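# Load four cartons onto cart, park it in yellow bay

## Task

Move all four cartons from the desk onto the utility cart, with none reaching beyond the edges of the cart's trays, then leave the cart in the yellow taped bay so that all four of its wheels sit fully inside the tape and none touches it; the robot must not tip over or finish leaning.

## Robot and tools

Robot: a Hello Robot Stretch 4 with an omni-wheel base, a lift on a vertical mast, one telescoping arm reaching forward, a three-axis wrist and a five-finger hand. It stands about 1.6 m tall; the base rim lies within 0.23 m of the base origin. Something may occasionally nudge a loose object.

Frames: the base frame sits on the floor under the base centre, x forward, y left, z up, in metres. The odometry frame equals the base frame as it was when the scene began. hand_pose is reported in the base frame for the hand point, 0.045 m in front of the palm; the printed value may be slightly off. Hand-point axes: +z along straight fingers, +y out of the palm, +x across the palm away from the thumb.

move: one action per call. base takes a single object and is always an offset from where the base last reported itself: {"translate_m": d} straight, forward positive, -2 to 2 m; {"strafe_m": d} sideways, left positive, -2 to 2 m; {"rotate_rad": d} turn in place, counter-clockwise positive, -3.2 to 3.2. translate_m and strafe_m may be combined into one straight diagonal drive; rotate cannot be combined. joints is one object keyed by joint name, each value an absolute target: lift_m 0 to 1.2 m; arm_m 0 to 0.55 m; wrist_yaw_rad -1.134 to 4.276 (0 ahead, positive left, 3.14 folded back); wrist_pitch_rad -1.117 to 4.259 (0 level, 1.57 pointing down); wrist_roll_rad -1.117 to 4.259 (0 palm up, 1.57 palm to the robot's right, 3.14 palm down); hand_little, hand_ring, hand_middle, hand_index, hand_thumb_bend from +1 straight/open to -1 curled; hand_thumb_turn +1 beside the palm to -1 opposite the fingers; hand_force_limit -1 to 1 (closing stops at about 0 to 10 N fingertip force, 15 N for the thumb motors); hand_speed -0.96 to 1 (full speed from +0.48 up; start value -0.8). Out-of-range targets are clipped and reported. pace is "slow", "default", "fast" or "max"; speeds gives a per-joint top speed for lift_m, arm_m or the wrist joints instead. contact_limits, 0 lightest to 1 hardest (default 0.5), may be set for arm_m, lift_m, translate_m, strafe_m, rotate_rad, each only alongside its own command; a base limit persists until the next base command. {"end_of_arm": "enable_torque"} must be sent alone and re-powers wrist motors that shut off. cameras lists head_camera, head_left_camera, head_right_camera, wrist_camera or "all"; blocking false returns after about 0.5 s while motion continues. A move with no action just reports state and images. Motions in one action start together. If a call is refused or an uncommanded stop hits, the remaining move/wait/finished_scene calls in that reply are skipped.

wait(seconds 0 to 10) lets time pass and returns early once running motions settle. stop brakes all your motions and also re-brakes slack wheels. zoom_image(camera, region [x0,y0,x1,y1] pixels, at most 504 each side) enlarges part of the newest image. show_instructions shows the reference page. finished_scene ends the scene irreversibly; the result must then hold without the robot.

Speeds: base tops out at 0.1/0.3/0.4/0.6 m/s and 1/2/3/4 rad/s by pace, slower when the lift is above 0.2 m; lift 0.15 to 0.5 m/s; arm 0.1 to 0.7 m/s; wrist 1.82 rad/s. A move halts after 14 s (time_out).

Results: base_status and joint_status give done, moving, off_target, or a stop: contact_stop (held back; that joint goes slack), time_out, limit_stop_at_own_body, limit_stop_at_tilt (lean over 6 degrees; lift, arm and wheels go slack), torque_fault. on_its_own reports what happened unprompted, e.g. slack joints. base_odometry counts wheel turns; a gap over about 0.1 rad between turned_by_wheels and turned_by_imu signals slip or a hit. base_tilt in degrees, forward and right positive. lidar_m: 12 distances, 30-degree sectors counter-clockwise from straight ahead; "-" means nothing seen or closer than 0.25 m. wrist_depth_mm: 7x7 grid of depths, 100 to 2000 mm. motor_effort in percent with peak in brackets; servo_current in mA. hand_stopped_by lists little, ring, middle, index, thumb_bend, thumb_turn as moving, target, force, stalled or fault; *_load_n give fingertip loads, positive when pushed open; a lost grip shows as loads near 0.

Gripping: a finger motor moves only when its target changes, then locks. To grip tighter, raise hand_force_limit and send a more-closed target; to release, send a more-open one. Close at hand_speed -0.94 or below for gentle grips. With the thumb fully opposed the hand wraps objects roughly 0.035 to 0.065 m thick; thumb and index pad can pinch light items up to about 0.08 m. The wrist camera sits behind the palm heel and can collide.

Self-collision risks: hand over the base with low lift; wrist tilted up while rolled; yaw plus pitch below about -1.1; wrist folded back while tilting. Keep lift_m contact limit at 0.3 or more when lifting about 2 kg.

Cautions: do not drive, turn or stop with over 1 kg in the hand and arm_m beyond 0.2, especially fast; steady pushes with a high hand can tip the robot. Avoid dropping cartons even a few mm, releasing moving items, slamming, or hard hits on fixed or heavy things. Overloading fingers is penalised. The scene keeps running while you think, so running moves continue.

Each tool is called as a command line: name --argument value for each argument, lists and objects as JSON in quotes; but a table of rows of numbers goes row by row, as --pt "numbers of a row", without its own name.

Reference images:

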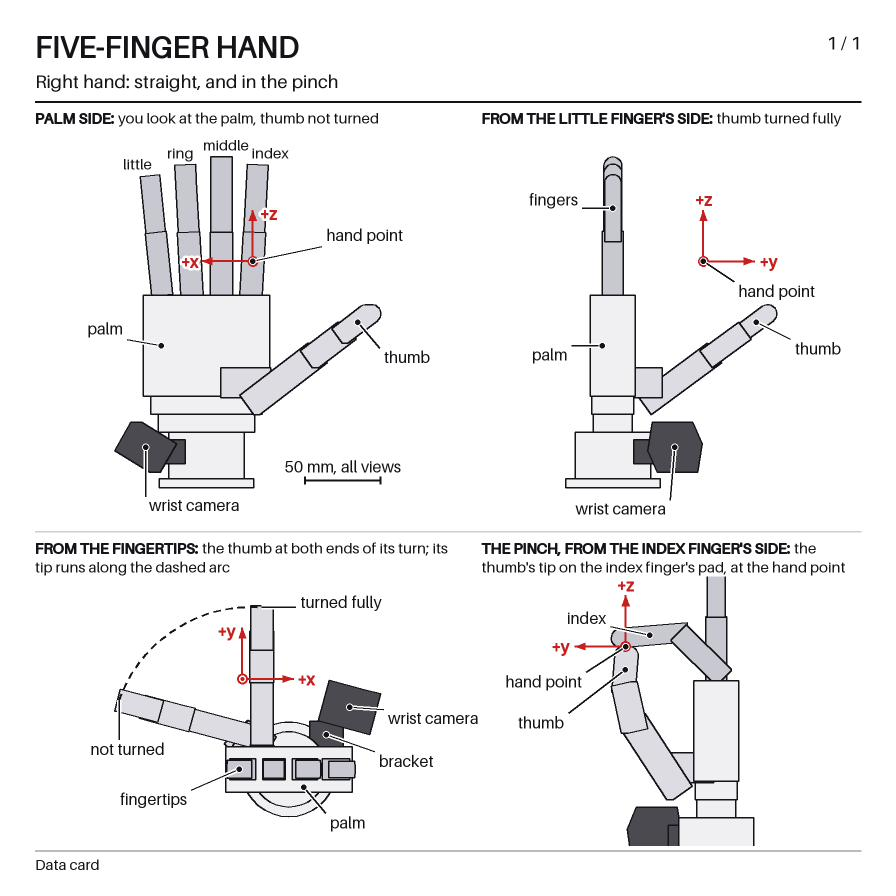

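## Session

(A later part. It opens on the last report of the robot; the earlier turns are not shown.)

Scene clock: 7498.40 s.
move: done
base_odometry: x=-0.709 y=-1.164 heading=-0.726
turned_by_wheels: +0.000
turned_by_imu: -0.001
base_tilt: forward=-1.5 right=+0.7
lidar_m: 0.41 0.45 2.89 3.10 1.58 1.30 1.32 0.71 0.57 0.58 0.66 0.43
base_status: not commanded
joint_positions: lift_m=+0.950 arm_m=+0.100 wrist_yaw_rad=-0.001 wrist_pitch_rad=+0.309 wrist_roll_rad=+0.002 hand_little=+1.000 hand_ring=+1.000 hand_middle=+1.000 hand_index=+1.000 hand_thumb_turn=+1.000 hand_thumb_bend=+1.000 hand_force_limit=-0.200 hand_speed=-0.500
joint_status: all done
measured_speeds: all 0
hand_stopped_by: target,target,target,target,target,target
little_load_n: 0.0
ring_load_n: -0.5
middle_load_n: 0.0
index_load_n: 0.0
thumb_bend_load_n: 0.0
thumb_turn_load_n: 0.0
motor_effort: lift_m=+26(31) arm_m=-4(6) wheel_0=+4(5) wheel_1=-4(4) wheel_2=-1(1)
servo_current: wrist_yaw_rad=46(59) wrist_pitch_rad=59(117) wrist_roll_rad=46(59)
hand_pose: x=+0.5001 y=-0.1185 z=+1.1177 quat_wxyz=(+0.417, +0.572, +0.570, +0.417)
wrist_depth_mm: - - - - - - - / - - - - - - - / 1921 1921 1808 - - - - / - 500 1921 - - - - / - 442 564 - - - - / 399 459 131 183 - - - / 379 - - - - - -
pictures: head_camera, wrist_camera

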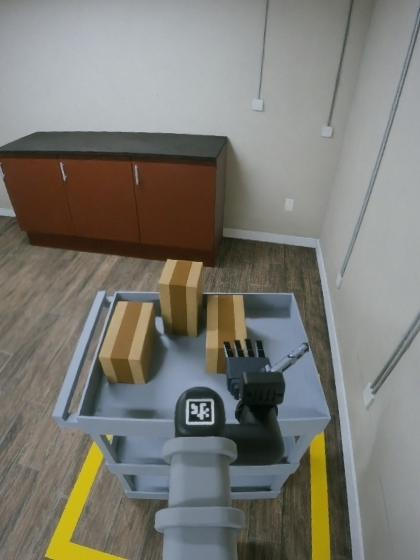

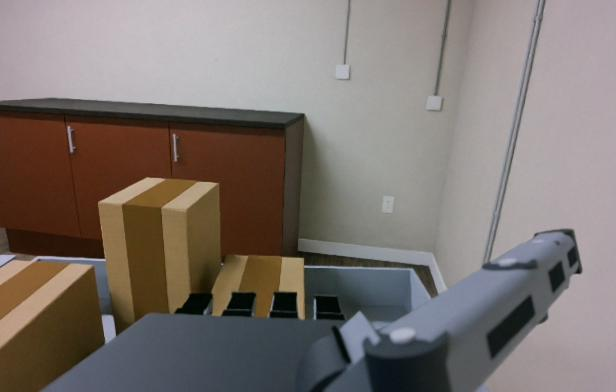

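move --base '{"translate_m": -0.16}' --joints '{"lift_m": 1.0}'

move --base '{"rotate_rad": 2.931}'

move --base '{"translate_m": 0.81, "strafe_m": -0.10}' --joints '{"wrist_pitch_rad": 1.571, "wrist_roll_rad": 3.142, "wrist_yaw_rad": 0.527}' --cameras '["head_camera"]'

Scene clock: 7553.30 s.
move: done
base_odometry: x=-0.829 y=-1.058 heading=-0.726
turned_by_wheels: +0.000
turned_by_imu: -0.002
base_tilt: forward=-1.5 right=+0.7
lidar_m: 0.58 0.60 2.93 3.18 1.37 1.15 1.23 0.68 0.55 0.55 0.63 0.59
base_status: done
joint_positions: lift_m=+1.000 arm_m=+0.100 wrist_yaw_rad=-0.001 wrist_pitch_rad=+0.309 wrist_roll_rad=+0.002 hand_little=+1.000 hand_ring=+1.000 hand_middle=+1.000 hand_index=+1.000 hand_thumb_turn=+1.000 hand_thumb_bend=+1.000 hand_force_limit=-0.200 hand_speed=-0.500
joint_status: all done
measured_speeds: all 0
hand_stopped_by: target,target,target,target,target,target
little_load_n: 0.0
ring_load_n: 0.0
middle_load_n: 0.0
index_load_n: 0.0
thumb_bend_load_n: 0.0
thumb_turn_load_n: 0.0
motor_effort: lift_m=+26(29) arm_m=-4(4) wheel_0=-3(9) wheel_1=-3(8) wheel_2=+1(12)
servo_current: wrist_yaw_rad=39(52) wrist_pitch_rad=52(85) wrist_roll_rad=39(59)
hand_pose: x=+0.5001 y=-0.1185 z=+1.1677 quat_wxyz=(+0.417, +0.572, +0.570, +0.417)
wrist_depth_mm: - - - - - - - / - - - - - - - / - - - - - - - / - - - - - - - / - 621 615 - - - - / 462 559 177 183 - - - / 455 - - - - - -
pictures: none

Scene clock: 7556.40 s.
move: done
base_odometry: x=-0.829 y=-1.058 heading=+2.204
turned_by_wheels: +2.930
turned_by_imu: +2.950
base_tilt: forward=-1.5 right=+0.7
lidar_m: 1.15 0.80 0.58 0.54 0.58 0.77 0.58 0.58 3.05 2.93 1.74 1.17
base_status: done
joint_positions: lift_m=+1.000 arm_m=+0.100 wrist_yaw_rad=-0.001 wrist_pitch_rad=+0.309 wrist_roll_rad=+0.002 hand_little=+1.000 hand_ring=+1.000 hand_middle=+1.000 hand_index=+1.000 hand_thumb_turn=+1.000 hand_thumb_bend=+1.000 hand_force_limit=-0.200 hand_speed=-0.500
joint_status: not commanded
measured_speeds: all 0
hand_stopped_by: target,target,target,target,target,target
little_load_n: 0.0
ring_load_n: 0.0
middle_load_n: 0.0
index_load_n: 0.0
thumb_bend_load_n: 0.0
thumb_turn_load_n: 0.0
motor_effort: lift_m=+26(26) arm_m=-4(4) wheel_0=-2(8) wheel_1=-2(10) wheel_2=-3(10)
servo_current: wrist_yaw_rad=46(59) wrist_pitch_rad=65(78) wrist_roll_rad=26(59)
hand_pose: x=+0.5001 y=-0.1185 z=+1.1677 quat_wxyz=(+0.417, +0.572, +0.570, +0.417)
wrist_depth_mm: - - - - - - - / 960 - - - - - - / 960 - - - - - - / 991 - - - - - - / 1060 - - - - - - / 1138 - 130 182 - - - / - - - - - - -
pictures: none

Scene clock: 7560.60 s.
move: done
base_odometry: x=-1.228 y=-0.346 heading=+2.204
turned_by_wheels: +0.000
turned_by_imu: -0.001
base_tilt: forward=-1.5 right=+0.7
lidar_m: 0.34 1.03 0.72 0.67 0.69 0.94 1.33 1.34 3.01 3.06 0.51 0.35
base_status: done
joint_positions: lift_m=+1.000 arm_m=+0.100 wrist_yaw_rad=+0.526 wrist_pitch_rad=+1.569 wrist_roll_rad=+3.140 hand_little=+1.000 hand_ring=+1.000 hand_middle=+1.000 hand_index=+1.000 hand_thumb_turn=+1.000 hand_thumb_bend=+1.000 hand_force_limit=-0.200 hand_speed=-0.500
joint_status: all done
measured_speeds: all 0
hand_stopped_by: target,target,target,target,target,target
little_load_n: 0.0
ring_load_n: 0.0
middle_load_n: 0.0
index_load_n: 0.0
thumb_bend_load_n: 0.0
thumb_turn_load_n: 0.0
motor_effort: lift_m=+26(26) arm_m=-4(4) wheel_0=+1(10) wheel_1=+4(8) wheel_2=-2(14)
servo_current: wrist_yaw_rad=46(85) wrist_pitch_rad=52(111) wrist_roll_rad=46(104)
hand_pose: x=+0.2476 y=-0.0791 z=+0.9562 quat_wxyz=(-0.001, +0.867, -0.498, +0.000)
wrist_depth_mm: 1098 1098 1138 1118 1160 1160 1205 / 1078 1098 1098 1118 917 1138 1182 / 1078 1098 1098 931 917 1160 1160 / - 1098 1118 1118 917 1138 1182 / - - 1098 1098 1118 1138 - / - - 130 185 1118 - - / - - - - - - -

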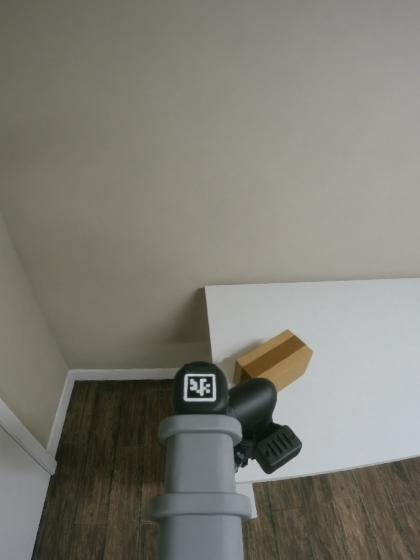

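zoom_image --camera "head_camera" --region '[180, 270, 340, 490]'

Scaled by 2.291 from the camera's image (finer frame: 600x800).

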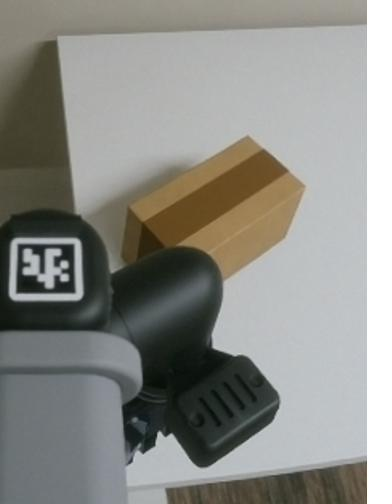

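move --base '{"strafe_m": 0.015}' --joints '{"arm_m": 0.435, "wrist_yaw_rad": 0.6, "lift_m": 0.95}' --cameras '["wrist_camera"]'

Scene clock: 7590.07 s.
move: done
base_odometry: x=-1.240 y=-0.355 heading=+2.204
turned_by_wheels: +0.000
turned_by_imu: -0.002
base_tilt: forward=-1.5 right=+0.7
lidar_m: 0.36 1.01 0.69 0.65 0.66 0.93 1.34 1.35 3.04 3.07 0.51 0.36
base_status: done
joint_positions: lift_m=+0.950 arm_m=+0.435 wrist_yaw_rad=+0.599 wrist_pitch_rad=+1.569 wrist_roll_rad=+3.140 hand_little=+1.000 hand_ring=+1.000 hand_middle=+1.000 hand_index=+1.000 hand_thumb_turn=+1.000 hand_thumb_bend=+1.000 hand_force_limit=-0.200 hand_speed=-0.500
joint_status: all done
measured_speeds: all 0
hand_stopped_by: target,target,target,target,target,target
little_load_n: 0.0
ring_load_n: 0.0
middle_load_n: 0.0
index_load_n: 0.0
thumb_bend_load_n: 0.0
thumb_turn_load_n: 0.0
motor_effort: lift_m=+14(25) arm_m=+4(7) wheel_0=-3(10) wheel_1=+3(10) wheel_2=+0(2)
servo_current: wrist_yaw_rad=46(78) wrist_pitch_rad=52(59) wrist_roll_rad=33(52)
hand_pose: x=+0.5884 y=-0.0806 z=+0.9072 quat_wxyz=(-0.001, +0.885, -0.466, +0.000)
wrist_depth_mm: 220 - - - - 891 1138 / 219 221 224 - - 891 1118 / 217 220 223 - 1060 1078 1098 / 216 218 222 - 1098 1078 1098 / - - - 1060 1078 1098 - / - - 130 185 1060 - - / - - - - - - -

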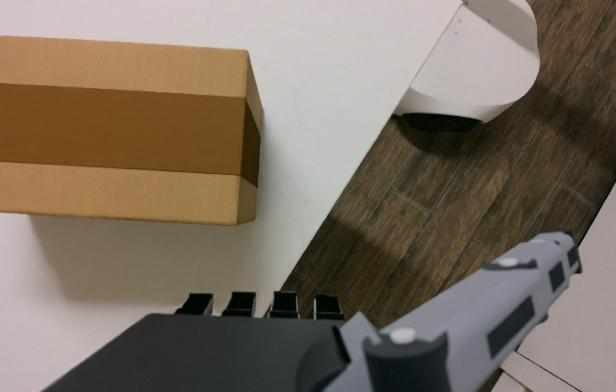

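move --joints '{"lift_m": 0.87}' --pace "slow"

move --base '{"translate_m": -0.07, "strafe_m": -0.056}' --pace "slow" --cameras '["wrist_camera"]'

Scene clock: 7614.77 s.
move: done
base_odometry: x=-1.240 y=-0.355 heading=+2.204
turned_by_wheels: +0.000
turned_by_imu: -0.002
base_tilt: forward=-1.5 right=+0.7
lidar_m: 0.34 1.02 0.69 0.65 0.66 0.91 1.33 1.37 3.03 3.07 0.50 0.35
base_status: not commanded
joint_positions: lift_m=+0.871 arm_m=+0.435 wrist_yaw_rad=+0.599 wrist_pitch_rad=+1.569 wrist_roll_rad=+3.140 hand_little=+1.000 hand_ring=+1.000 hand_middle=+1.000 hand_index=+1.000 hand_thumb_turn=+1.000 hand_thumb_bend=+1.000 hand_force_limit=-0.200 hand_speed=-0.500
joint_status: all done
measured_speeds: all 0
hand_stopped_by: target,target,target,target,target,target
little_load_n: 0.0
ring_load_n: 0.0
middle_load_n: 0.0
index_load_n: 0.0
thumb_bend_load_n: 0.0
thumb_turn_load_n: 0.0
motor_effort: lift_m=+14(15) arm_m=+4(4) wheel_0=-3(3) wheel_1=+4(4) wheel_2=+0(1)
servo_current: wrist_yaw_rad=46(52) wrist_pitch_rad=72(72) wrist_roll_rad=33(59)
hand_pose: x=+0.5884 y=-0.0806 z=+0.8272 quat_wxyz=(-0.001, +0.885, -0.466, +0.000)
wrist_depth_mm: 140 143 144 - - 809 831 / 140 141 143 - - 798 1042 / 139 141 154 - 1008 1025 1025 / 138 140 142 - 991 1008 1008 / - - - 976 991 1008 - / - - 130 183 976 - - / - - - - - - -
pictures: none

Scene clock: 7616.87 s.
move: done
base_odometry: x=-1.153 y=-0.378 heading=+2.205
turned_by_wheels: +0.001
turned_by_imu: +0.003
base_tilt: forward=-1.5 right=+0.7
lidar_m: 0.38 1.09 0.75 0.69 0.72 1.00 1.25 1.28 2.94 3.03 0.61 0.42
base_status: done
joint_positions: lift_m=+0.871 arm_m=+0.435 wrist_yaw_rad=+0.600 wrist_pitch_rad=+1.569 wrist_roll_rad=+3.140 hand_little=+1.000 hand_ring=+1.000 hand_middle=+1.000 hand_index=+1.000 hand_thumb_turn=+1.000 hand_thumb_bend=+1.000 hand_force_limit=-0.200 hand_speed=-0.500
joint_status: not commanded
measured_speeds: all 0
hand_stopped_by: target,target,target,target,target,target
little_load_n: 0.0
ring_load_n: 0.0
middle_load_n: 0.0
index_load_n: 0.0
thumb_bend_load_n: 0.0
thumb_turn_load_n: 0.0
motor_effort: lift_m=+14(14) arm_m=+4(5) wheel_0=+6(9) wheel_1=-3(9) wheel_2=+7(9)
servo_current: wrist_yaw_rad=46(52) wrist_pitch_rad=46(72) wrist_roll_rad=33(59)
hand_pose: x=+0.5885 y=-0.0806 z=+0.8272 quat_wxyz=(-0.001, +0.885, -0.466, +0.000)
wrist_depth_mm: - - - - - 809 831 / 140 142 - - - - 1025 / 139 140 190 - - 1008 1042 / 138 139 175 - - 1008 1008 / 138 139 161 - 991 991 - / 137 138 139 163 960 - - / - - - - - - -

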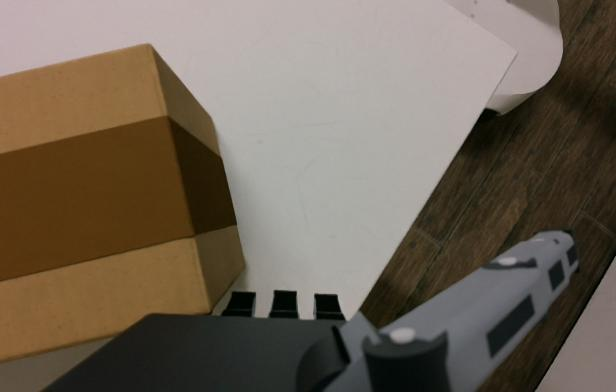

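move --joints '{"wrist_yaw_rad": 1.0}' --speeds '{"wrist_yaw_rad": 0.5}'

move --base '{"translate_m": -0.031, "strafe_m": -0.026}' --pace "slow" --cameras '["wrist_camera"]'

move --base '{"translate_m": -0.058, "strafe_m": -0.093}' --pace "slow" --cameras '["wrist_camera"]'

Scene clock: 7644.30 s.
move: done
base_odometry: x=-1.153 y=-0.378 heading=+2.205
turned_by_wheels: +0.000
turned_by_imu: -0.002
base_tilt: forward=-1.5 right=+0.7
lidar_m: 0.39 1.10 0.75 0.70 0.72 0.99 1.26 1.27 2.93 3.03 0.60 0.44
base_status: not commanded
joint_positions: lift_m=+0.871 arm_m=+0.435 wrist_yaw_rad=+0.998 wrist_pitch_rad=+1.569 wrist_roll_rad=+3.140 hand_little=+1.000 hand_ring=+1.000 hand_middle=+1.000 hand_index=+1.000 hand_thumb_turn=+1.000 hand_thumb_bend=+1.000 hand_force_limit=-0.200 hand_speed=-0.500
joint_status: all done
measured_speeds: all 0
hand_stopped_by: target,target,target,target,target,target
little_load_n: 0.0
ring_load_n: 0.0
middle_load_n: 0.0
index_load_n: 0.0
thumb_bend_load_n: 0.0
thumb_turn_load_n: 0.0
motor_effort: lift_m=+14(14) arm_m=+4(4) wheel_0=+4(6) wheel_1=-3(4) wheel_2=+5(7)
servo_current: wrist_yaw_rad=52(72) wrist_pitch_rad=33(72) wrist_roll_rad=20(59)
hand_pose: x=+0.6211 y=-0.0810 z=+0.8272 quat_wxyz=(-0.001, +0.960, -0.282, +0.000)
wrist_depth_mm: 140 142 144 145 - - - / 139 141 143 - - - - / 139 140 142 - - - - / - 139 142 - - 1008 1008 / - - - - - 991 - / - - 130 180 976 - - / - - - - - - -
pictures: none

Scene clock: 7645.80 s.
move: done
base_odometry: x=-1.114 y=-0.388 heading=+2.205
turned_by_wheels: +0.000
turned_by_imu: -0.002
base_tilt: forward=-1.5 right=+0.7
lidar_m: 0.43 1.13 0.79 0.71 0.78 1.04 1.22 3.02 2.92 3.01 0.68 0.45
base_status: done
joint_positions: lift_m=+0.871 arm_m=+0.435 wrist_yaw_rad=+0.998 wrist_pitch_rad=+1.569 wrist_roll_rad=+3.140 hand_little=+1.000 hand_ring=+1.000 hand_middle=+1.000 hand_index=+1.000 hand_thumb_turn=+1.000 hand_thumb_bend=+1.000 hand_force_limit=-0.200 hand_speed=-0.500
joint_status: not commanded
measured_speeds: all 0
hand_stopped_by: target,target,target,target,target,target
little_load_n: 0.0
ring_load_n: 0.0
middle_load_n: 0.0
index_load_n: 0.0
thumb_bend_load_n: -0.5
thumb_turn_load_n: 0.0
motor_effort: lift_m=+14(14) arm_m=+4(4) wheel_0=+4(6) wheel_1=-4(9) wheel_2=+2(9)
servo_current: wrist_yaw_rad=46(52) wrist_pitch_rad=26(59) wrist_roll_rad=33(59)
hand_pose: x=+0.6211 y=-0.0810 z=+0.8272 quat_wxyz=(-0.001, +0.960, -0.281, +0.000)
wrist_depth_mm: 141 - - - - 809 820 / 139 141 143 - - - 820 / 139 140 142 - - - 809 / 138 139 141 - - - 1042 / 137 139 140 - - - - / - 138 139 163 - - - / - - - - - - -

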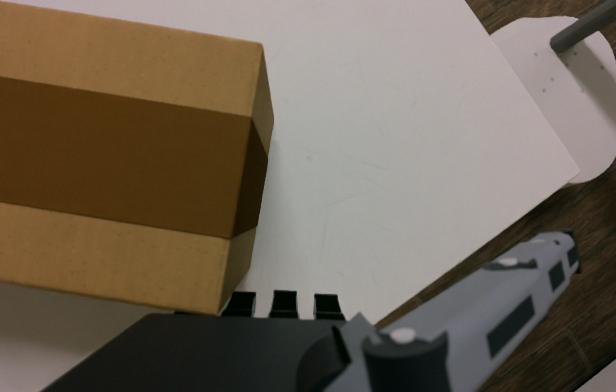

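Scene clock: 7648.17 s.
move: done
base_odometry: x=-1.005 y=-0.379 heading=+2.206
turned_by_wheels: +0.001
turned_by_imu: +0.001
base_tilt: forward=-1.5 right=+0.7
lidar_m: 0.48 1.26 0.87 0.79 0.87 1.15 1.14 2.97 2.83 2.91 0.76 0.54
base_status: done
joint_positions: lift_m=+0.871 arm_m=+0.435 wrist_yaw_rad=+1.000 wrist_pitch_rad=+1.569 wrist_roll_rad=+3.140 hand_little=+1.000 hand_ring=+1.000 hand_middle=+1.000 hand_index=+1.000 hand_thumb_turn=+1.000 hand_thumb_bend=+1.000 hand_force_limit=-0.200 hand_speed=-0.500
joint_status: not commanded
measured_speeds: all 0
hand_stopped_by: target,target,target,target,target,target
little_load_n: 0.0
ring_load_n: 0.0
middle_load_n: 0.0
index_load_n: 0.0
thumb_bend_load_n: 0.0
thumb_turn_load_n: 0.0
motor_effort: lift_m=+14(14) arm_m=+4(4) wheel_0=+6(9) wheel_1=-5(9) wheel_2=+7(10)
servo_current: wrist_yaw_rad=46(52) wrist_pitch_rad=46(85) wrist_roll_rad=46(65)
hand_pose: x=+0.6212 y=-0.0810 z=+0.8272 quat_wxyz=(-0.001, +0.960, -0.281, +0.000)
wrist_depth_mm: - - - - 1008 1025 809 / 139 160 - - - 809 809 / 138 140 - - - 798 809 / 138 139 201 - - - 1042 / 137 138 164 - - - - / 136 138 139 181 - - - / 135 - - - - - -

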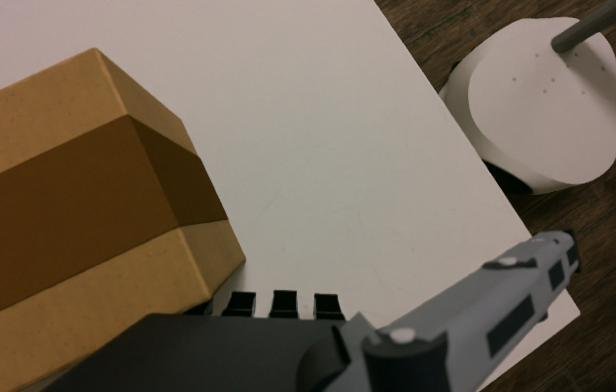

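move --base '{"translate_m": -0.003, "strafe_m": -0.030}' --pace "slow" --cameras '["wrist_camera"]'

Scene clock: 7658.73 s.
move: done
base_odometry: x=-0.980 y=-0.364 heading=+2.206
turned_by_wheels: +0.001
turned_by_imu: +0.000
base_tilt: forward=-1.5 right=+0.7
lidar_m: 0.48 1.28 0.90 0.83 0.90 1.18 1.15 2.97 2.78 2.89 0.76 0.53
base_status: done
joint_positions: lift_m=+0.871 arm_m=+0.435 wrist_yaw_rad=+1.000 wrist_pitch_rad=+1.569 wrist_roll_rad=+3.140 hand_little=+1.000 hand_ring=+1.000 hand_middle=+1.000 hand_index=+1.000 hand_thumb_turn=+1.000 hand_thumb_bend=+1.000 hand_force_limit=-0.200 hand_speed=-0.500
joint_status: not commanded
measured_speeds: all 0
hand_stopped_by: target,target,target,target,target,target
little_load_n: 0.0
ring_load_n: 0.0
middle_load_n: 0.0
index_load_n: 0.0
thumb_bend_load_n: 0.0
thumb_turn_load_n: 0.0
motor_effort: lift_m=+14(14) arm_m=+4(4) wheel_0=+6(11) wheel_1=-4(8) wheel_2=+7(8)
servo_current: wrist_yaw_rad=46(52) wrist_pitch_rad=39(65) wrist_roll_rad=39(65)
hand_pose: x=+0.6212 y=-0.0810 z=+0.8272 quat_wxyz=(-0.001, +0.960, -0.281, +0.000)
wrist_depth_mm: - - - - 1025 1042 820 / 139 - - - - 798 820 / 139 170 - - - 809 809 / 138 139 215 - - 820 1008 / 137 139 167 - - - - / 135 138 132 181 - - - / 135 - - - - - -

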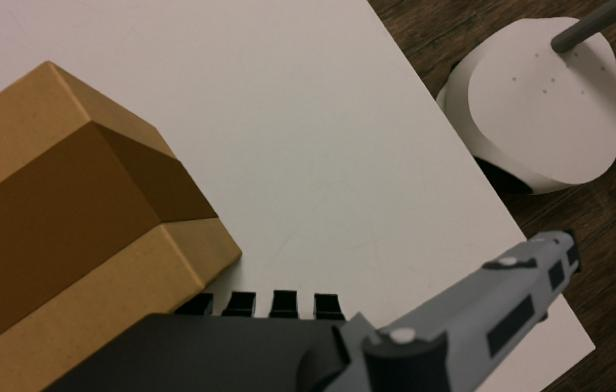

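move --joints '{"lift_m": 1.0}'

move --base '{"translate_m": 0.21, "strafe_m": -0.045}' --joints '{"wrist_yaw_rad": 0.0, "arm_m": 0.545}' --cameras '["wrist_camera"]'

Scene clock: 7676.67 s.
move: done
base_odometry: x=-0.980 y=-0.364 heading=+2.206
turned_by_wheels: +0.000
turned_by_imu: -0.002
base_tilt: forward=-1.5 right=+0.8
lidar_m: 0.49 1.29 0.90 0.83 0.89 1.20 1.15 2.97 2.78 2.88 0.77 0.52
base_status: not commanded
joint_positions: lift_m=+1.000 arm_m=+0.435 wrist_yaw_rad=+1.000 wrist_pitch_rad=+1.569 wrist_roll_rad=+3.140 hand_little=+1.000 hand_ring=+1.000 hand_middle=+1.000 hand_index=+1.000 hand_thumb_turn=+1.000 hand_thumb_bend=+1.000 hand_force_limit=-0.200 hand_speed=-0.500
joint_status: all done
measured_speeds: all 0
hand_stopped_by: target,target,target,target,target,target
little_load_n: -0.5
ring_load_n: 0.0
middle_load_n: -0.5
index_load_n: 0.0
thumb_bend_load_n: 0.0
thumb_turn_load_n: 0.0
motor_effort: lift_m=+26(30) arm_m=+4(4) wheel_0=+4(6) wheel_1=-5(5) wheel_2=+5(7)
servo_current: wrist_yaw_rad=46(52) wrist_pitch_rad=39(65) wrist_roll_rad=39(59)
hand_pose: x=+0.6212 y=-0.0810 z=+0.9562 quat_wxyz=(-0.001, +0.960, -0.281, +0.000)
wrist_depth_mm: - - - 1138 1160 1160 1182 / - - - - 1138 931 931 / - 267 - - 1078 931 931 / - 266 268 - - 1138 1138 / 260 264 267 - - 1138 - / 259 262 131 181 - - - / 257 - - - - - -
pictures: none

Scene clock: 7678.80 s.
move: done
base_odometry: x=-1.068 y=-0.168 heading=+2.206
turned_by_wheels: +0.000
turned_by_imu: -0.001
base_tilt: forward=-1.5 right=+0.7
lidar_m: 0.29 0.30 0.93 0.89 0.94 1.26 1.35 3.18 2.83 2.83 0.45 0.30
base_status: done
joint_positions: lift_m=+1.000 arm_m=+0.545 wrist_yaw_rad=+0.002 wrist_pitch_rad=+1.569 wrist_roll_rad=+3.140 hand_little=+1.000 hand_ring=+1.000 hand_middle=+1.000 hand_index=+1.000 hand_thumb_turn=+1.000 hand_thumb_bend=+1.000 hand_force_limit=-0.200 hand_speed=-0.500
joint_status: all done
measured_speeds: all 0
hand_stopped_by: target,target,target,target,target,target
little_load_n: 0.0
ring_load_n: 0.0
middle_load_n: 0.0
index_load_n: 0.0
thumb_bend_load_n: 0.0
thumb_turn_load_n: 0.0
motor_effort: lift_m=+27(27) arm_m=+4(6) wheel_0=+2(10) wheel_1=+2(7) wheel_2=-1(12)
servo_current: wrist_yaw_rad=46(98) wrist_pitch_rad=39(65) wrist_roll_rad=59(59)
hand_pose: x=+0.6561 y=-0.0568 z=+0.9562 quat_wxyz=(-0.001, +0.708, -0.706, +0.001)
wrist_depth_mm: - - 276 279 - - 1182 / - - 274 277 - - 1160 / - - 273 274 - - 1138 / - - 271 272 - - 1160 / - - - 272 - - - / - - 130 181 - - - / - - - - - - -

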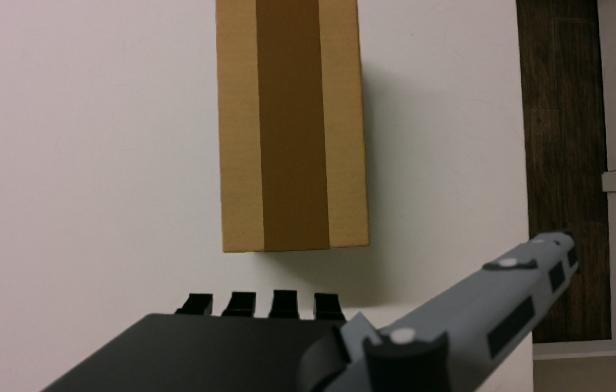

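move --base '{"translate_m": 0.008, "strafe_m": 0.008}' --joints '{"arm_m": 0.55}' --pace "slow"

move --joints '{"lift_m": 0.868}' --pace "slow" --cameras '["wrist_camera"]'

move --base '{"translate_m": -0.28}' --pace "slow" --cameras '["wrist_camera"]'

Scene clock: 7700.90 s.
move: done
base_odometry: x=-1.079 y=-0.167 heading=+2.206
turned_by_wheels: +0.000
turned_by_imu: -0.002
base_tilt: forward=-1.5 right=+0.7
lidar_m: 0.27 0.29 0.93 0.89 0.91 1.24 1.35 3.18 2.82 2.84 0.46 0.29
base_status: done
joint_positions: lift_m=+1.000 arm_m=+0.549 wrist_yaw_rad=+0.002 wrist_pitch_rad=+1.569 wrist_roll_rad=+3.140 hand_little=+1.000 hand_ring=+1.000 hand_middle=+1.000 hand_index=+1.000 hand_thumb_turn=+1.000 hand_thumb_bend=+1.000 hand_force_limit=-0.200 hand_speed=-0.500
joint_status: all done
measured_speeds: all 0
hand_stopped_by: target,target,target,target,target,target
little_load_n: 0.0
ring_load_n: 0.0
middle_load_n: 0.0
index_load_n: 0.0
thumb_bend_load_n: 0.0
thumb_turn_load_n: 0.0
motor_effort: lift_m=+26(26) arm_m=+5(6) wheel_0=-5(6) wheel_1=+4(8) wheel_2=-5(8)
servo_current: wrist_yaw_rad=46(52) wrist_pitch_rad=39(59) wrist_roll_rad=52(52)
hand_pose: x=+0.6604 y=-0.0568 z=+0.9562 quat_wxyz=(-0.001, +0.708, -0.706, +0.001)
wrist_depth_mm: - - 276 277 - - 1160 / - - 274 276 - - 1138 / - - 273 276 - - 1138 / - - 271 272 - - 1138 / - - - - - - - / - - 130 180 - - - / - - - - - - -
pictures: none

Scene clock: 7702.80 s.
move: done
base_odometry: x=-1.079 y=-0.167 heading=+2.206
turned_by_wheels: +0.000
turned_by_imu: -0.001
base_tilt: forward=-1.4 right=+0.7
lidar_m: 0.27 0.29 0.92 0.87 0.90 1.27 1.36 3.19 2.83 2.84 0.45 0.29
base_status: not commanded
joint_positions: lift_m=+0.869 arm_m=+0.549 wrist_yaw_rad=+0.002 wrist_pitch_rad=+1.569 wrist_roll_rad=+3.140 hand_little=+1.000 hand_ring=+1.000 hand_middle=+1.000 hand_index=+1.000 hand_thumb_turn=+1.000 hand_thumb_bend=+1.000 hand_force_limit=-0.200 hand_speed=-0.500
joint_status: all done
measured_speeds: all 0
hand_stopped_by: target,target,target,target,target,target
little_load_n: 0.0
ring_load_n: 0.0
middle_load_n: 0.0
index_load_n: 0.0
thumb_bend_load_n: 0.0
thumb_turn_load_n: 0.0
motor_effort: lift_m=+14(23) arm_m=+4(5) wheel_0=-5(5) wheel_1=+4(4) wheel_2=-5(6)
servo_current: wrist_yaw_rad=59(59) wrist_pitch_rad=52(72) wrist_roll_rad=52(59)
hand_pose: x=+0.6604 y=-0.0568 z=+0.8252 quat_wxyz=(-0.001, +0.708, -0.706, +0.001)
wrist_depth_mm: - - 143 144 146 - - / - - 141 144 145 - - / - - 141 142 144 - - / - 139 140 141 143 - - / - 138 139 141 - - - / - - 130 181 - - - / - - - - - - -

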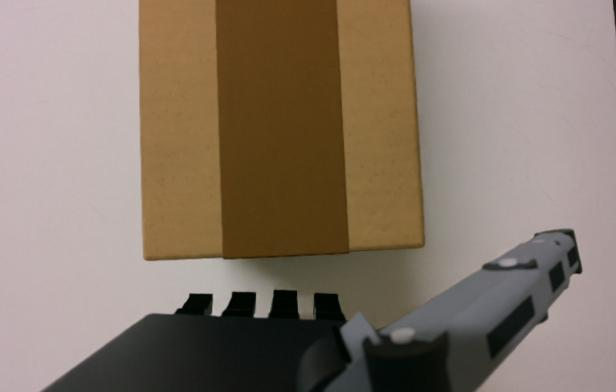

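Scene clock: 7706.90 s.
move: done
base_odometry: x=-0.913 y=-0.392 heading=+2.205
turned_by_wheels: +0.000
turned_by_imu: -0.001
base_tilt: forward=-1.4 right=+0.7
lidar_m: 0.50 0.60 0.94 0.86 0.92 1.22 1.08 2.91 2.72 2.85 0.86 0.59
base_status: done
joint_positions: lift_m=+0.868 arm_m=+0.549 wrist_yaw_rad=+0.002 wrist_pitch_rad=+1.568 wrist_roll_rad=+3.140 hand_little=+1.000 hand_ring=+1.000 hand_middle=+1.000 hand_index=+1.000 hand_thumb_turn=+1.000 hand_thumb_bend=+1.000 hand_force_limit=-0.200 hand_speed=-0.500
joint_status: not commanded
measured_speeds: all 0
hand_stopped_by: target,target,target,target,target,target
little_load_n: 0.0
ring_load_n: 0.0
middle_load_n: 0.0
index_load_n: 0.0
thumb_bend_load_n: 0.0
thumb_turn_load_n: 0.0
motor_effort: lift_m=+14(15) arm_m=-3(5) wheel_0=-4(8) wheel_1=-5(8) wheel_2=+6(10)
servo_current: wrist_yaw_rad=39(59) wrist_pitch_rad=46(72) wrist_roll_rad=33(59)
hand_pose: x=+0.6606 y=-0.0568 z=+0.8251 quat_wxyz=(-0.001, +0.708, -0.706, +0.001)
wrist_depth_mm: 960 960 143 144 146 1042 1042 / 960 976 141 143 145 - 1025 / - - 141 142 144 - - / - - 140 141 143 - - / - 138 139 140 142 - - / - - 138 140 141 - - / - - - - - - -

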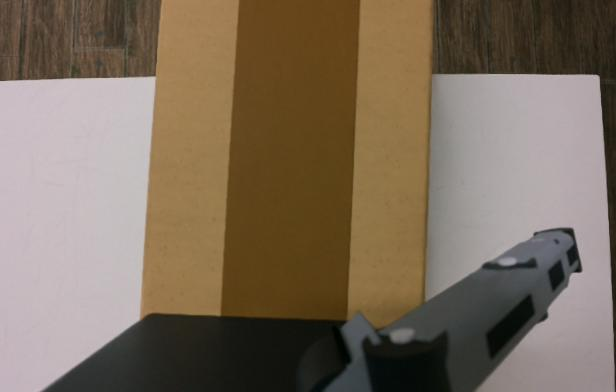

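move --base '{"translate_m": -0.023}' --pace "slow" --cameras '["wrist_camera"]'

Scene clock: 7713.47 s.
move: done
base_odometry: x=-0.900 y=-0.410 heading=+2.205
turned_by_wheels: +0.000
turned_by_imu: -0.001
base_tilt: forward=-1.5 right=+0.7
lidar_m: 0.50 0.60 0.93 0.84 0.93 1.20 1.06 2.88 2.71 2.86 0.89 0.62
base_status: done
joint_positions: lift_m=+0.868 arm_m=+0.549 wrist_yaw_rad=+0.002 wrist_pitch_rad=+1.568 wrist_roll_rad=+3.140 hand_little=+1.000 hand_ring=+1.000 hand_middle=+1.000 hand_index=+1.000 hand_thumb_turn=+1.000 hand_thumb_bend=+1.000 hand_force_limit=-0.200 hand_speed=-0.500
joint_status: not commanded
measured_speeds: all 0
hand_stopped_by: target,target,target,target,target,target
little_load_n: 0.0
ring_load_n: 0.0
middle_load_n: 0.0
index_load_n: 0.0
thumb_bend_load_n: 0.0
thumb_turn_load_n: 0.0
motor_effort: lift_m=+14(15) arm_m=-2(3) wheel_0=-4(7) wheel_1=-4(8) wheel_2=+5(10)
servo_current: wrist_yaw_rad=39(59) wrist_pitch_rad=39(78) wrist_roll_rad=26(65)
hand_pose: x=+0.6606 y=-0.0568 z=+0.8251 quat_wxyz=(-0.001, +0.708, -0.706, +0.001)
wrist_depth_mm: 960 976 142 144 146 1025 1025 / 976 991 142 143 145 1008 1025 / - - 141 142 144 - - / - - 140 141 143 - - / - 139 139 140 142 - - / - - 138 139 141 - - / - - - - - - -

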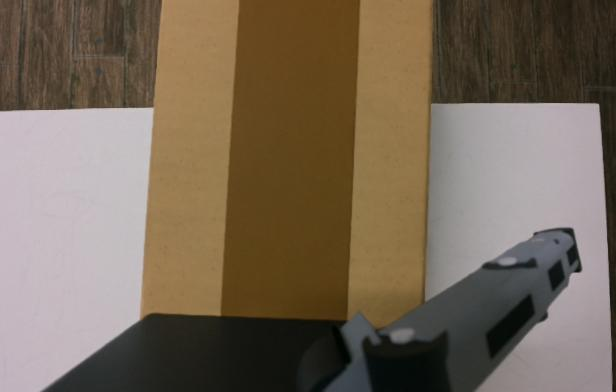

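move --cameras '["wrist_camera", "head_camera"]'

Scene clock: 7755.80 s.
base_odometry: x=-0.900 y=-0.410 heading=+2.205
turned_by_wheels: +0.000
turned_by_imu: -0.001
base_tilt: forward=-1.5 right=+0.8
lidar_m: 0.49 0.58 0.93 0.86 0.92 1.21 1.06 2.89 2.73 2.85 0.90 0.62
base_status: done
joint_positions: lift_m=+0.868 arm_m=+0.549 wrist_yaw_rad=+0.002 wrist_pitch_rad=+1.568 wrist_roll_rad=+3.140 hand_little=+1.000 hand_ring=+1.000 hand_middle=+1.000 hand_index=+1.000 hand_thumb_turn=+1.000 hand_thumb_bend=+1.000 hand_force_limit=-0.200 hand_speed=-0.500
joint_status: not commanded
measured_speeds: all 0
hand_stopped_by: target,target,target,target,target,target
little_load_n: 0.0
ring_load_n: 0.0
middle_load_n: 0.0
index_load_n: 0.0
thumb_bend_load_n: 0.0
thumb_turn_load_n: 0.0
motor_effort: lift_m=+14(15) arm_m=-2(3) wheel_0=-4(7) wheel_1=-4(8) wheel_2=+5(10)
servo_current: wrist_yaw_rad=52(59) wrist_pitch_rad=65(78) wrist_roll_rad=39(65)
hand_pose: x=+0.6606 y=-0.0568 z=+0.8251 quat_wxyz=(-0.001, +0.708, -0.706, +0.001) (m; base frame)
wrist_depth_mm: 960 976 143 144 146 1025 1060 / 946 976 142 143 145 1008 1025 / - - 141 142 144 - - / - - 140 141 144 - - / - 138 138 141 142 - - / - - 138 139 142 - - / - - - - - - -
pictures: head_camera, wrist_camera

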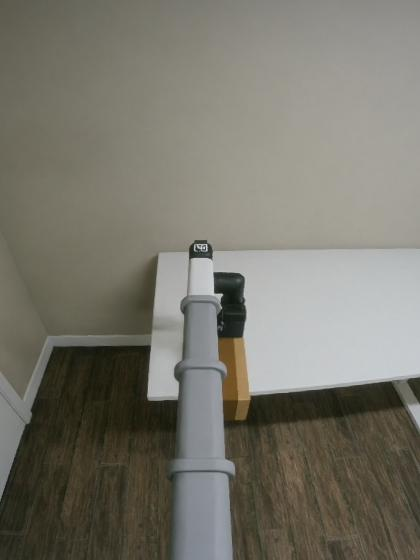

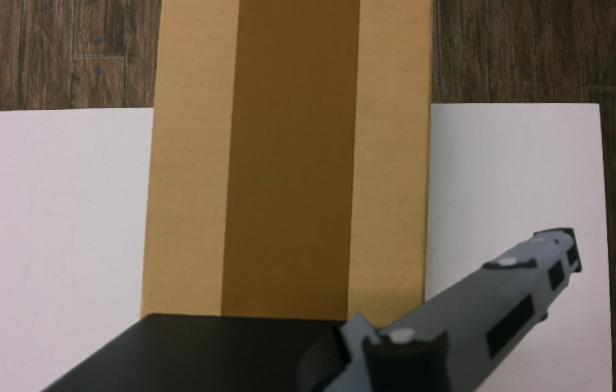

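move --base '{"translate_m": -0.003}' --pace "slow" --cameras '["wrist_camera"]'

Scene clock: 7763.17 s.
move: done
base_odometry: x=-0.898 y=-0.412 heading=+2.205
turned_by_wheels: +0.000
turned_by_imu: -0.001
base_tilt: forward=-1.5 right=+0.7
lidar_m: 0.50 1.37 0.92 0.86 0.94 1.21 1.04 2.89 2.73 2.86 0.90 0.62
base_status: done
joint_positions: lift_m=+0.868 arm_m=+0.549 wrist_yaw_rad=+0.002 wrist_pitch_rad=+1.568 wrist_roll_rad=+3.140 hand_little=+1.000 hand_ring=+1.000 hand_middle=+1.000 hand_index=+1.000 hand_thumb_turn=+1.000 hand_thumb_bend=+1.000 hand_force_limit=-0.200 hand_speed=-0.500
joint_status: not commanded
measured_speeds: all 0
hand_stopped_by: target,target,target,target,target,target
little_load_n: 0.0
ring_load_n: 0.0
middle_load_n: 0.0
index_load_n: 0.0
thumb_bend_load_n: 0.0
thumb_turn_load_n: 0.0
motor_effort: lift_m=+14(15) arm_m=-2(2) wheel_0=-4(5) wheel_1=-4(6) wheel_2=+4(9)
servo_current: wrist_yaw_rad=46(52) wrist_pitch_rad=39(52) wrist_roll_rad=39(52)
hand_pose: x=+0.6606 y=-0.0568 z=+0.8251 quat_wxyz=(-0.001, +0.708, -0.706, +0.001)
wrist_depth_mm: 991 960 143 145 146 1025 1042 / 976 991 142 143 145 1008 1025 / - - 141 142 144 - - / - - 140 141 143 - - / - 138 139 140 142 - - / - - 138 139 141 - - / - - - - - - -

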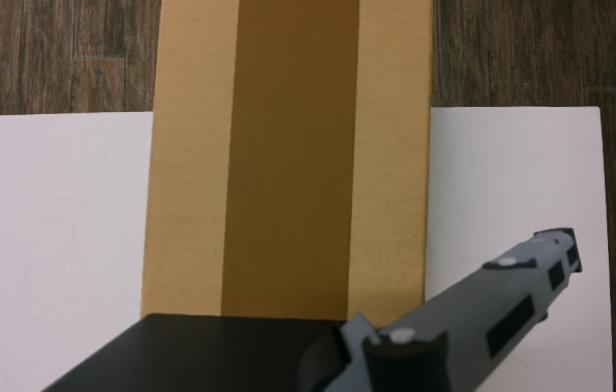

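move --joints '{"lift_m": 1.0}' --cameras '["head_camera"]'

move --base '{"translate_m": -0.30, "strafe_m": 0.01}' --joints '{"arm_m": 0.2}'

move --joints '{"wrist_pitch_rad": 0.0, "wrist_roll_rad": 0.0, "lift_m": 0.53}' --cameras '["head_camera", "wrist_camera"]'

Scene clock: 7774.33 s.
move: done
base_odometry: x=-0.898 y=-0.412 heading=+2.205
turned_by_wheels: +0.000
turned_by_imu: -0.002
base_tilt: forward=-1.5 right=+0.8
lidar_m: 0.49 1.37 0.94 0.87 0.93 1.20 1.05 2.87 2.72 2.85 0.90 0.63
base_status: not commanded
joint_positions: lift_m=+1.000 arm_m=+0.549 wrist_yaw_rad=+0.002 wrist_pitch_rad=+1.569 wrist_roll_rad=+3.140 hand_little=+1.000 hand_ring=+1.000 hand_middle=+1.000 hand_index=+1.000 hand_thumb_turn=+1.000 hand_thumb_bend=+1.000 hand_force_limit=-0.200 hand_speed=-0.500
joint_status: all done
measured_speeds: all 0
hand_stopped_by: target,target,target,target,target,target
little_load_n: 0.0
ring_load_n: 0.0
middle_load_n: 0.0
index_load_n: 0.0
thumb_bend_load_n: 0.0
thumb_turn_load_n: 0.5
motor_effort: lift_m=+26(31) arm_m=-2(2) wheel_0=-4(4) wheel_1=-4(4) wheel_2=+5(5)
servo_current: wrist_yaw_rad=46(52) wrist_pitch_rad=26(65) wrist_roll_rad=39(65)
hand_pose: x=+0.6605 y=-0.0568 z=+0.9562 quat_wxyz=(-0.001, +0.708, -0.706, +0.001)
wrist_depth_mm: 1098 1098 1098 278 1138 1138 1182 / 1078 1078 1098 277 1160 1160 1182 / 1078 1118 272 274 1138 1182 1160 / - - 270 272 - 1138 1138 / - - 270 271 - - - / - - 130 163 - - - / - - - - - - -

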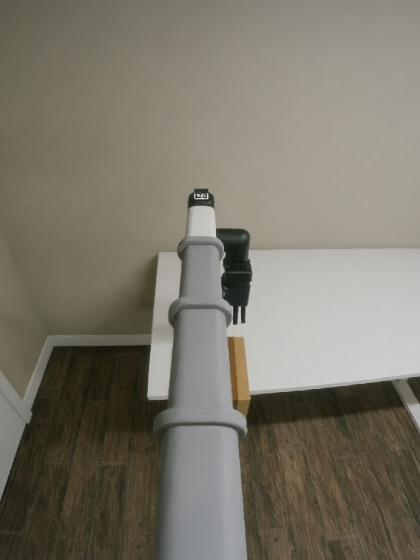

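Scene clock: 7776.80 s.
move: done
base_odometry: x=-0.728 y=-0.660 heading=+2.205
turned_by_wheels: +0.000
turned_by_imu: -0.002
base_tilt: forward=-1.5 right=+0.7
lidar_m: 0.78 1.25 0.91 0.87 0.90 0.86 0.76 2.59 2.75 2.65 1.36 0.95
base_status: done
joint_positions: lift_m=+1.000 arm_m=+0.200 wrist_yaw_rad=+0.001 wrist_pitch_rad=+1.569 wrist_roll_rad=+3.140 hand_little=+1.000 hand_ring=+1.000 hand_middle=+1.000 hand_index=+1.000 hand_thumb_turn=+1.000 hand_thumb_bend=+1.000 hand_force_limit=-0.200 hand_speed=-0.500
joint_status: all done
measured_speeds: all 0
hand_stopped_by: target,target,target,target,target,target
little_load_n: 0.0
ring_load_n: 0.0
middle_load_n: 0.0
index_load_n: 0.0
thumb_bend_load_n: -0.5
thumb_turn_load_n: 0.0
motor_effort: lift_m=+26(26) arm_m=-4(6) wheel_0=-4(10) wheel_1=-3(9) wheel_2=+2(12)
servo_current: wrist_yaw_rad=46(52) wrist_pitch_rad=46(85) wrist_roll_rad=46(72)
hand_pose: x=+0.3112 y=-0.0568 z=+0.9562 quat_wxyz=(-0.001, +0.708, -0.706, +0.001)
wrist_depth_mm: 1098 1118 1118 917 1138 1160 1182 / 1098 1098 1118 904 917 1160 1182 / 1098 1098 1098 904 1118 1160 1160 / 1078 1078 1118 1118 1118 1138 1138 / 1060 1078 1098 1098 1118 1138 - / 1060 1060 198 187 1098 - - / 1078 - - - - - -
pictures: none

Scene clock: 7779.63 s.
move: done
base_odometry: x=-0.728 y=-0.660 heading=+2.205
turned_by_wheels: +0.000
turned_by_imu: -0.001
base_tilt: forward=-1.5 right=+0.7
lidar_m: 0.80 1.26 0.91 0.88 0.89 0.88 0.76 2.58 2.74 2.66 1.37 0.94
base_status: not commanded
joint_positions: lift_m=+0.530 arm_m=+0.200 wrist_yaw_rad=+0.001 wrist_pitch_rad=+0.010 wrist_roll_rad=+0.003 hand_little=+1.000 hand_ring=+1.000 hand_middle=+1.000 hand_index=+1.000 hand_thumb_turn=+1.000 hand_thumb_bend=+1.000 hand_force_limit=-0.200 hand_speed=-0.500
joint_status: all done
measured_speeds: all 0
hand_stopped_by: target,target,target,target,target,target
little_load_n: 0.0
ring_load_n: 0.0
middle_load_n: 0.0
index_load_n: 0.0
thumb_bend_load_n: 0.0
thumb_turn_load_n: 0.0
motor_effort: lift_m=+14(26) arm_m=+3(4) wheel_0=-3(4) wheel_1=-3(4) wheel_2=+2(3)
servo_current: wrist_yaw_rad=39(52) wrist_pitch_rad=59(182) wrist_roll_rad=33(111)
hand_pose: x=+0.5930 y=-0.1182 z=+0.7667 quat_wxyz=(+0.497, +0.503, +0.502, +0.498)
wrist_depth_mm: - - - - - - - / - - - - - - - / - - 359 366 - - - / - - 362 364 - - - / - - - - - - - / - - 130 163 - - - / - - - - - - -

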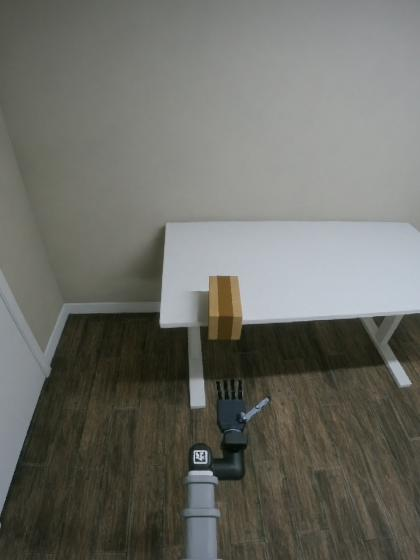

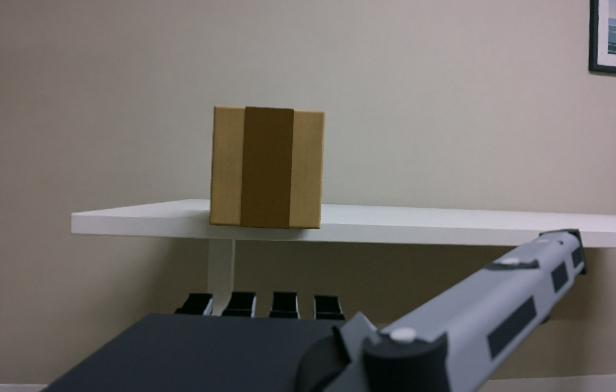

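zoom_image --camera "wrist_camera" --region '[180, 80, 360, 260]'

zoom_image --camera "head_camera" --region '[150, 220, 290, 460]'

Scaled by 2.800.

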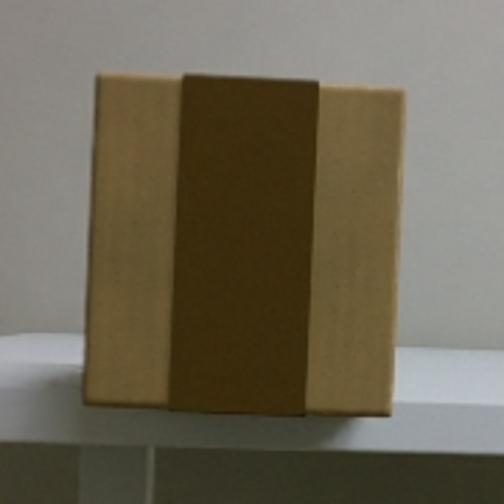

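Scaled by 2.100 from the camera's image (finer frame: 600x800).

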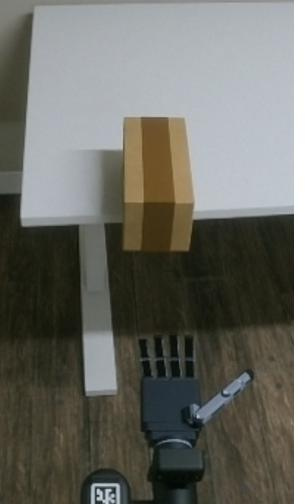

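move --base '{"translate_m": 0.20}' --pace "slow" --contact_limits '{"translate_m": 0.2}' --cameras '["wrist_camera"]'

Scene clock: 7810.50 s.
move: done
base_odometry: x=-0.847 y=-0.499 heading=+2.205
turned_by_wheels: +0.000
turned_by_imu: -0.003
base_tilt: forward=-1.5 right=+0.7
lidar_m: 0.58 1.29 0.92 0.87 0.91 1.09 0.95 2.76 2.74 2.71 1.03 0.72
base_status: done
joint_positions: lift_m=+0.530 arm_m=+0.200 wrist_yaw_rad=+0.001 wrist_pitch_rad=+0.009 wrist_roll_rad=+0.003 hand_little=+1.000 hand_ring=+1.000 hand_middle=+1.000 hand_index=+1.000 hand_thumb_turn=+1.000 hand_thumb_bend=+1.000 hand_force_limit=-0.200 hand_speed=-0.500
joint_status: not commanded
measured_speeds: all 0
hand_stopped_by: target,target,target,target,target,target
little_load_n: 0.0
ring_load_n: 0.0
middle_load_n: 0.0
index_load_n: 0.0
thumb_bend_load_n: 0.0
thumb_turn_load_n: 0.0
motor_effort: lift_m=+14(15) arm_m=+3(3) wheel_0=+4(7) wheel_1=+4(8) wheel_2=-4(10)
servo_current: wrist_yaw_rad=52(59) wrist_pitch_rad=78(85) wrist_roll_rad=26(59)
contact_limits: translate_m 0.2
hand_pose: x=+0.5930 y=-0.1182 z=+0.7667 quat_wxyz=(+0.497, +0.503, +0.502, +0.499)
wrist_depth_mm: - 162 163 165 - - - / - 162 163 165 167 - - / - 162 163 165 - - - / - 163 164 166 - - - / - 163 164 167 - - - / - - 130 163 - - - / - - - - - - -

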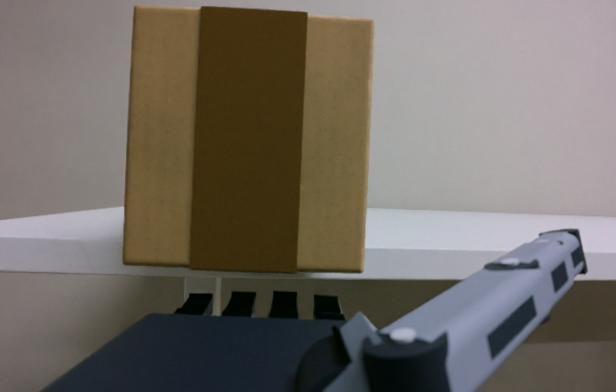

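move --base '{"translate_m": 0.029}' --pace "slow" --contact_limits '{"translate_m": 0.1}' --cameras '["wrist_camera"]'

Scene clock: 7830.37 s.
move: done
base_odometry: x=-0.864 y=-0.476 heading=+2.205
turned_by_wheels: +0.000
turned_by_imu: -0.001
base_tilt: forward=-1.5 right=+0.7
lidar_m: 0.57 1.30 0.93 0.84 0.91 1.12 0.98 2.81 2.72 2.74 0.99 0.69
base_status: done
joint_positions: lift_m=+0.530 arm_m=+0.200 wrist_yaw_rad=+0.001 wrist_pitch_rad=+0.009 wrist_roll_rad=+0.003 hand_little=+1.000 hand_ring=+1.000 hand_middle=+1.000 hand_index=+1.000 hand_thumb_turn=+1.000 hand_thumb_bend=+1.000 hand_force_limit=-0.200 hand_speed=-0.500
joint_status: not commanded
measured_speeds: all 0
hand_stopped_by: target,target,target,target,target,target
little_load_n: 0.0
ring_load_n: 0.0
middle_load_n: 0.0
index_load_n: 0.0
thumb_bend_load_n: 0.0
thumb_turn_load_n: 0.0
motor_effort: lift_m=+14(15) arm_m=+2(3) wheel_0=+3(7) wheel_1=+3(7) wheel_2=-3(8)
servo_current: wrist_yaw_rad=39(52) wrist_pitch_rad=72(72) wrist_roll_rad=39(59)
contact_limits: translate_m 0.1
hand_pose: x=+0.5930 y=-0.1182 z=+0.7668 quat_wxyz=(+0.497, +0.503, +0.502, +0.499)
wrist_depth_mm: - 133 134 135 137 - - / - 133 135 136 138 - - / - 133 135 137 - - - / - 134 135 137 138 - - / - 134 135 137 - - - / - - 135 138 - - - / - - - - - - -

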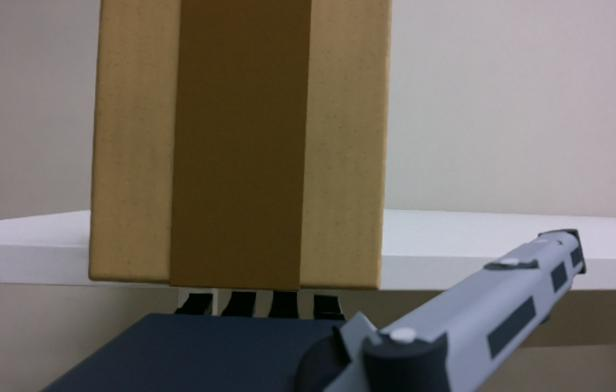

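move --base '{"translate_m": 0.004}' --pace "slow" --contact_limits '{"translate_m": 0.1}'

move --base '{"translate_m": 0.003}' --pace "slow" --contact_limits '{"translate_m": 0.1}'

Scene clock: 7836.20 s.
move: done
base_odometry: x=-0.866 y=-0.473 heading=+2.205
turned_by_wheels: +0.000
turned_by_imu: -0.001
base_tilt: forward=-1.5 right=+0.7
lidar_m: 0.56 1.29 0.92 0.86 0.91 1.12 0.98 2.81 2.70 2.77 1.00 0.69
base_status: done
joint_positions: lift_m=+0.530 arm_m=+0.200 wrist_yaw_rad=+0.001 wrist_pitch_rad=+0.009 wrist_roll_rad=+0.003 hand_little=+1.000 hand_ring=+1.000 hand_middle=+1.000 hand_index=+1.000 hand_thumb_turn=+1.000 hand_thumb_bend=+1.000 hand_force_limit=-0.200 hand_speed=-0.500
joint_status: not commanded
measured_speeds: all 0
hand_stopped_by: target,target,target,target,target,target
little_load_n: 0.0
ring_load_n: 0.0
middle_load_n: 0.0
index_load_n: 0.0
thumb_bend_load_n: 0.0
thumb_turn_load_n: 0.0
motor_effort: lift_m=+14(15) arm_m=+2(2) wheel_0=+0(6) wheel_1=+3(5) wheel_2=+0(8)
servo_current: wrist_yaw_rad=46(52) wrist_pitch_rad=65(78) wrist_roll_rad=26(46)
contact_limits: translate_m 0.1
hand_pose: x=+0.5930 y=-0.1182 z=+0.7668 quat_wxyz=(+0.497, +0.503, +0.502, +0.499)
wrist_depth_mm: - 129 130 132 134 - - / - 130 131 132 134 - - / - 130 131 133 - - - / - 130 131 133 134 - - / - 130 131 133 134 - - / - - 131 134 - - - / - - - - - - -
pictures: none

Scene clock: 7836.83 s.
move: done
base_odometry: x=-0.868 y=-0.470 heading=+2.206
turned_by_wheels: +0.000
turned_by_imu: +0.000
base_tilt: forward=-1.4 right=+0.7
lidar_m: 0.56 1.29 0.92 0.85 0.92 1.13 0.97 2.80 2.72 2.78 0.99 0.69
base_status: done
joint_positions: lift_m=+0.530 arm_m=+0.200 wrist_yaw_rad=+0.001 wrist_pitch_rad=+0.009 wrist_roll_rad=+0.003 hand_little=+1.000 hand_ring=+1.000 hand_middle=+1.000 hand_index=+1.000 hand_thumb_turn=+1.000 hand_thumb_bend=+1.000 hand_force_limit=-0.200 hand_speed=-0.500
joint_status: not commanded
measured_speeds: all 0
hand_stopped_by: target,target,target,target,target,target
little_load_n: 0.0
ring_load_n: 0.0
middle_load_n: 0.5
index_load_n: 0.0
thumb_bend_load_n: 0.0
thumb_turn_load_n: 0.0
motor_effort: lift_m=+14(15) arm_m=+2(2) wheel_0=+3(6) wheel_1=+4(6) wheel_2=-5(8)
servo_current: wrist_yaw_rad=39(52) wrist_pitch_rad=59(78) wrist_roll_rad=33(52)
contact_limits: translate_m 0.1
hand_pose: x=+0.5930 y=-0.1182 z=+0.7668 quat_wxyz=(+0.497, +0.503, +0.502, +0.499)
wrist_depth_mm: - 127 128 130 131 - - / - 128 128 129 131 - - / - 127 128 131 131 - - / - 128 129 131 132 - - / - 128 129 130 - - - / - - 129 163 - - - / - - - - - - -
pictures: none


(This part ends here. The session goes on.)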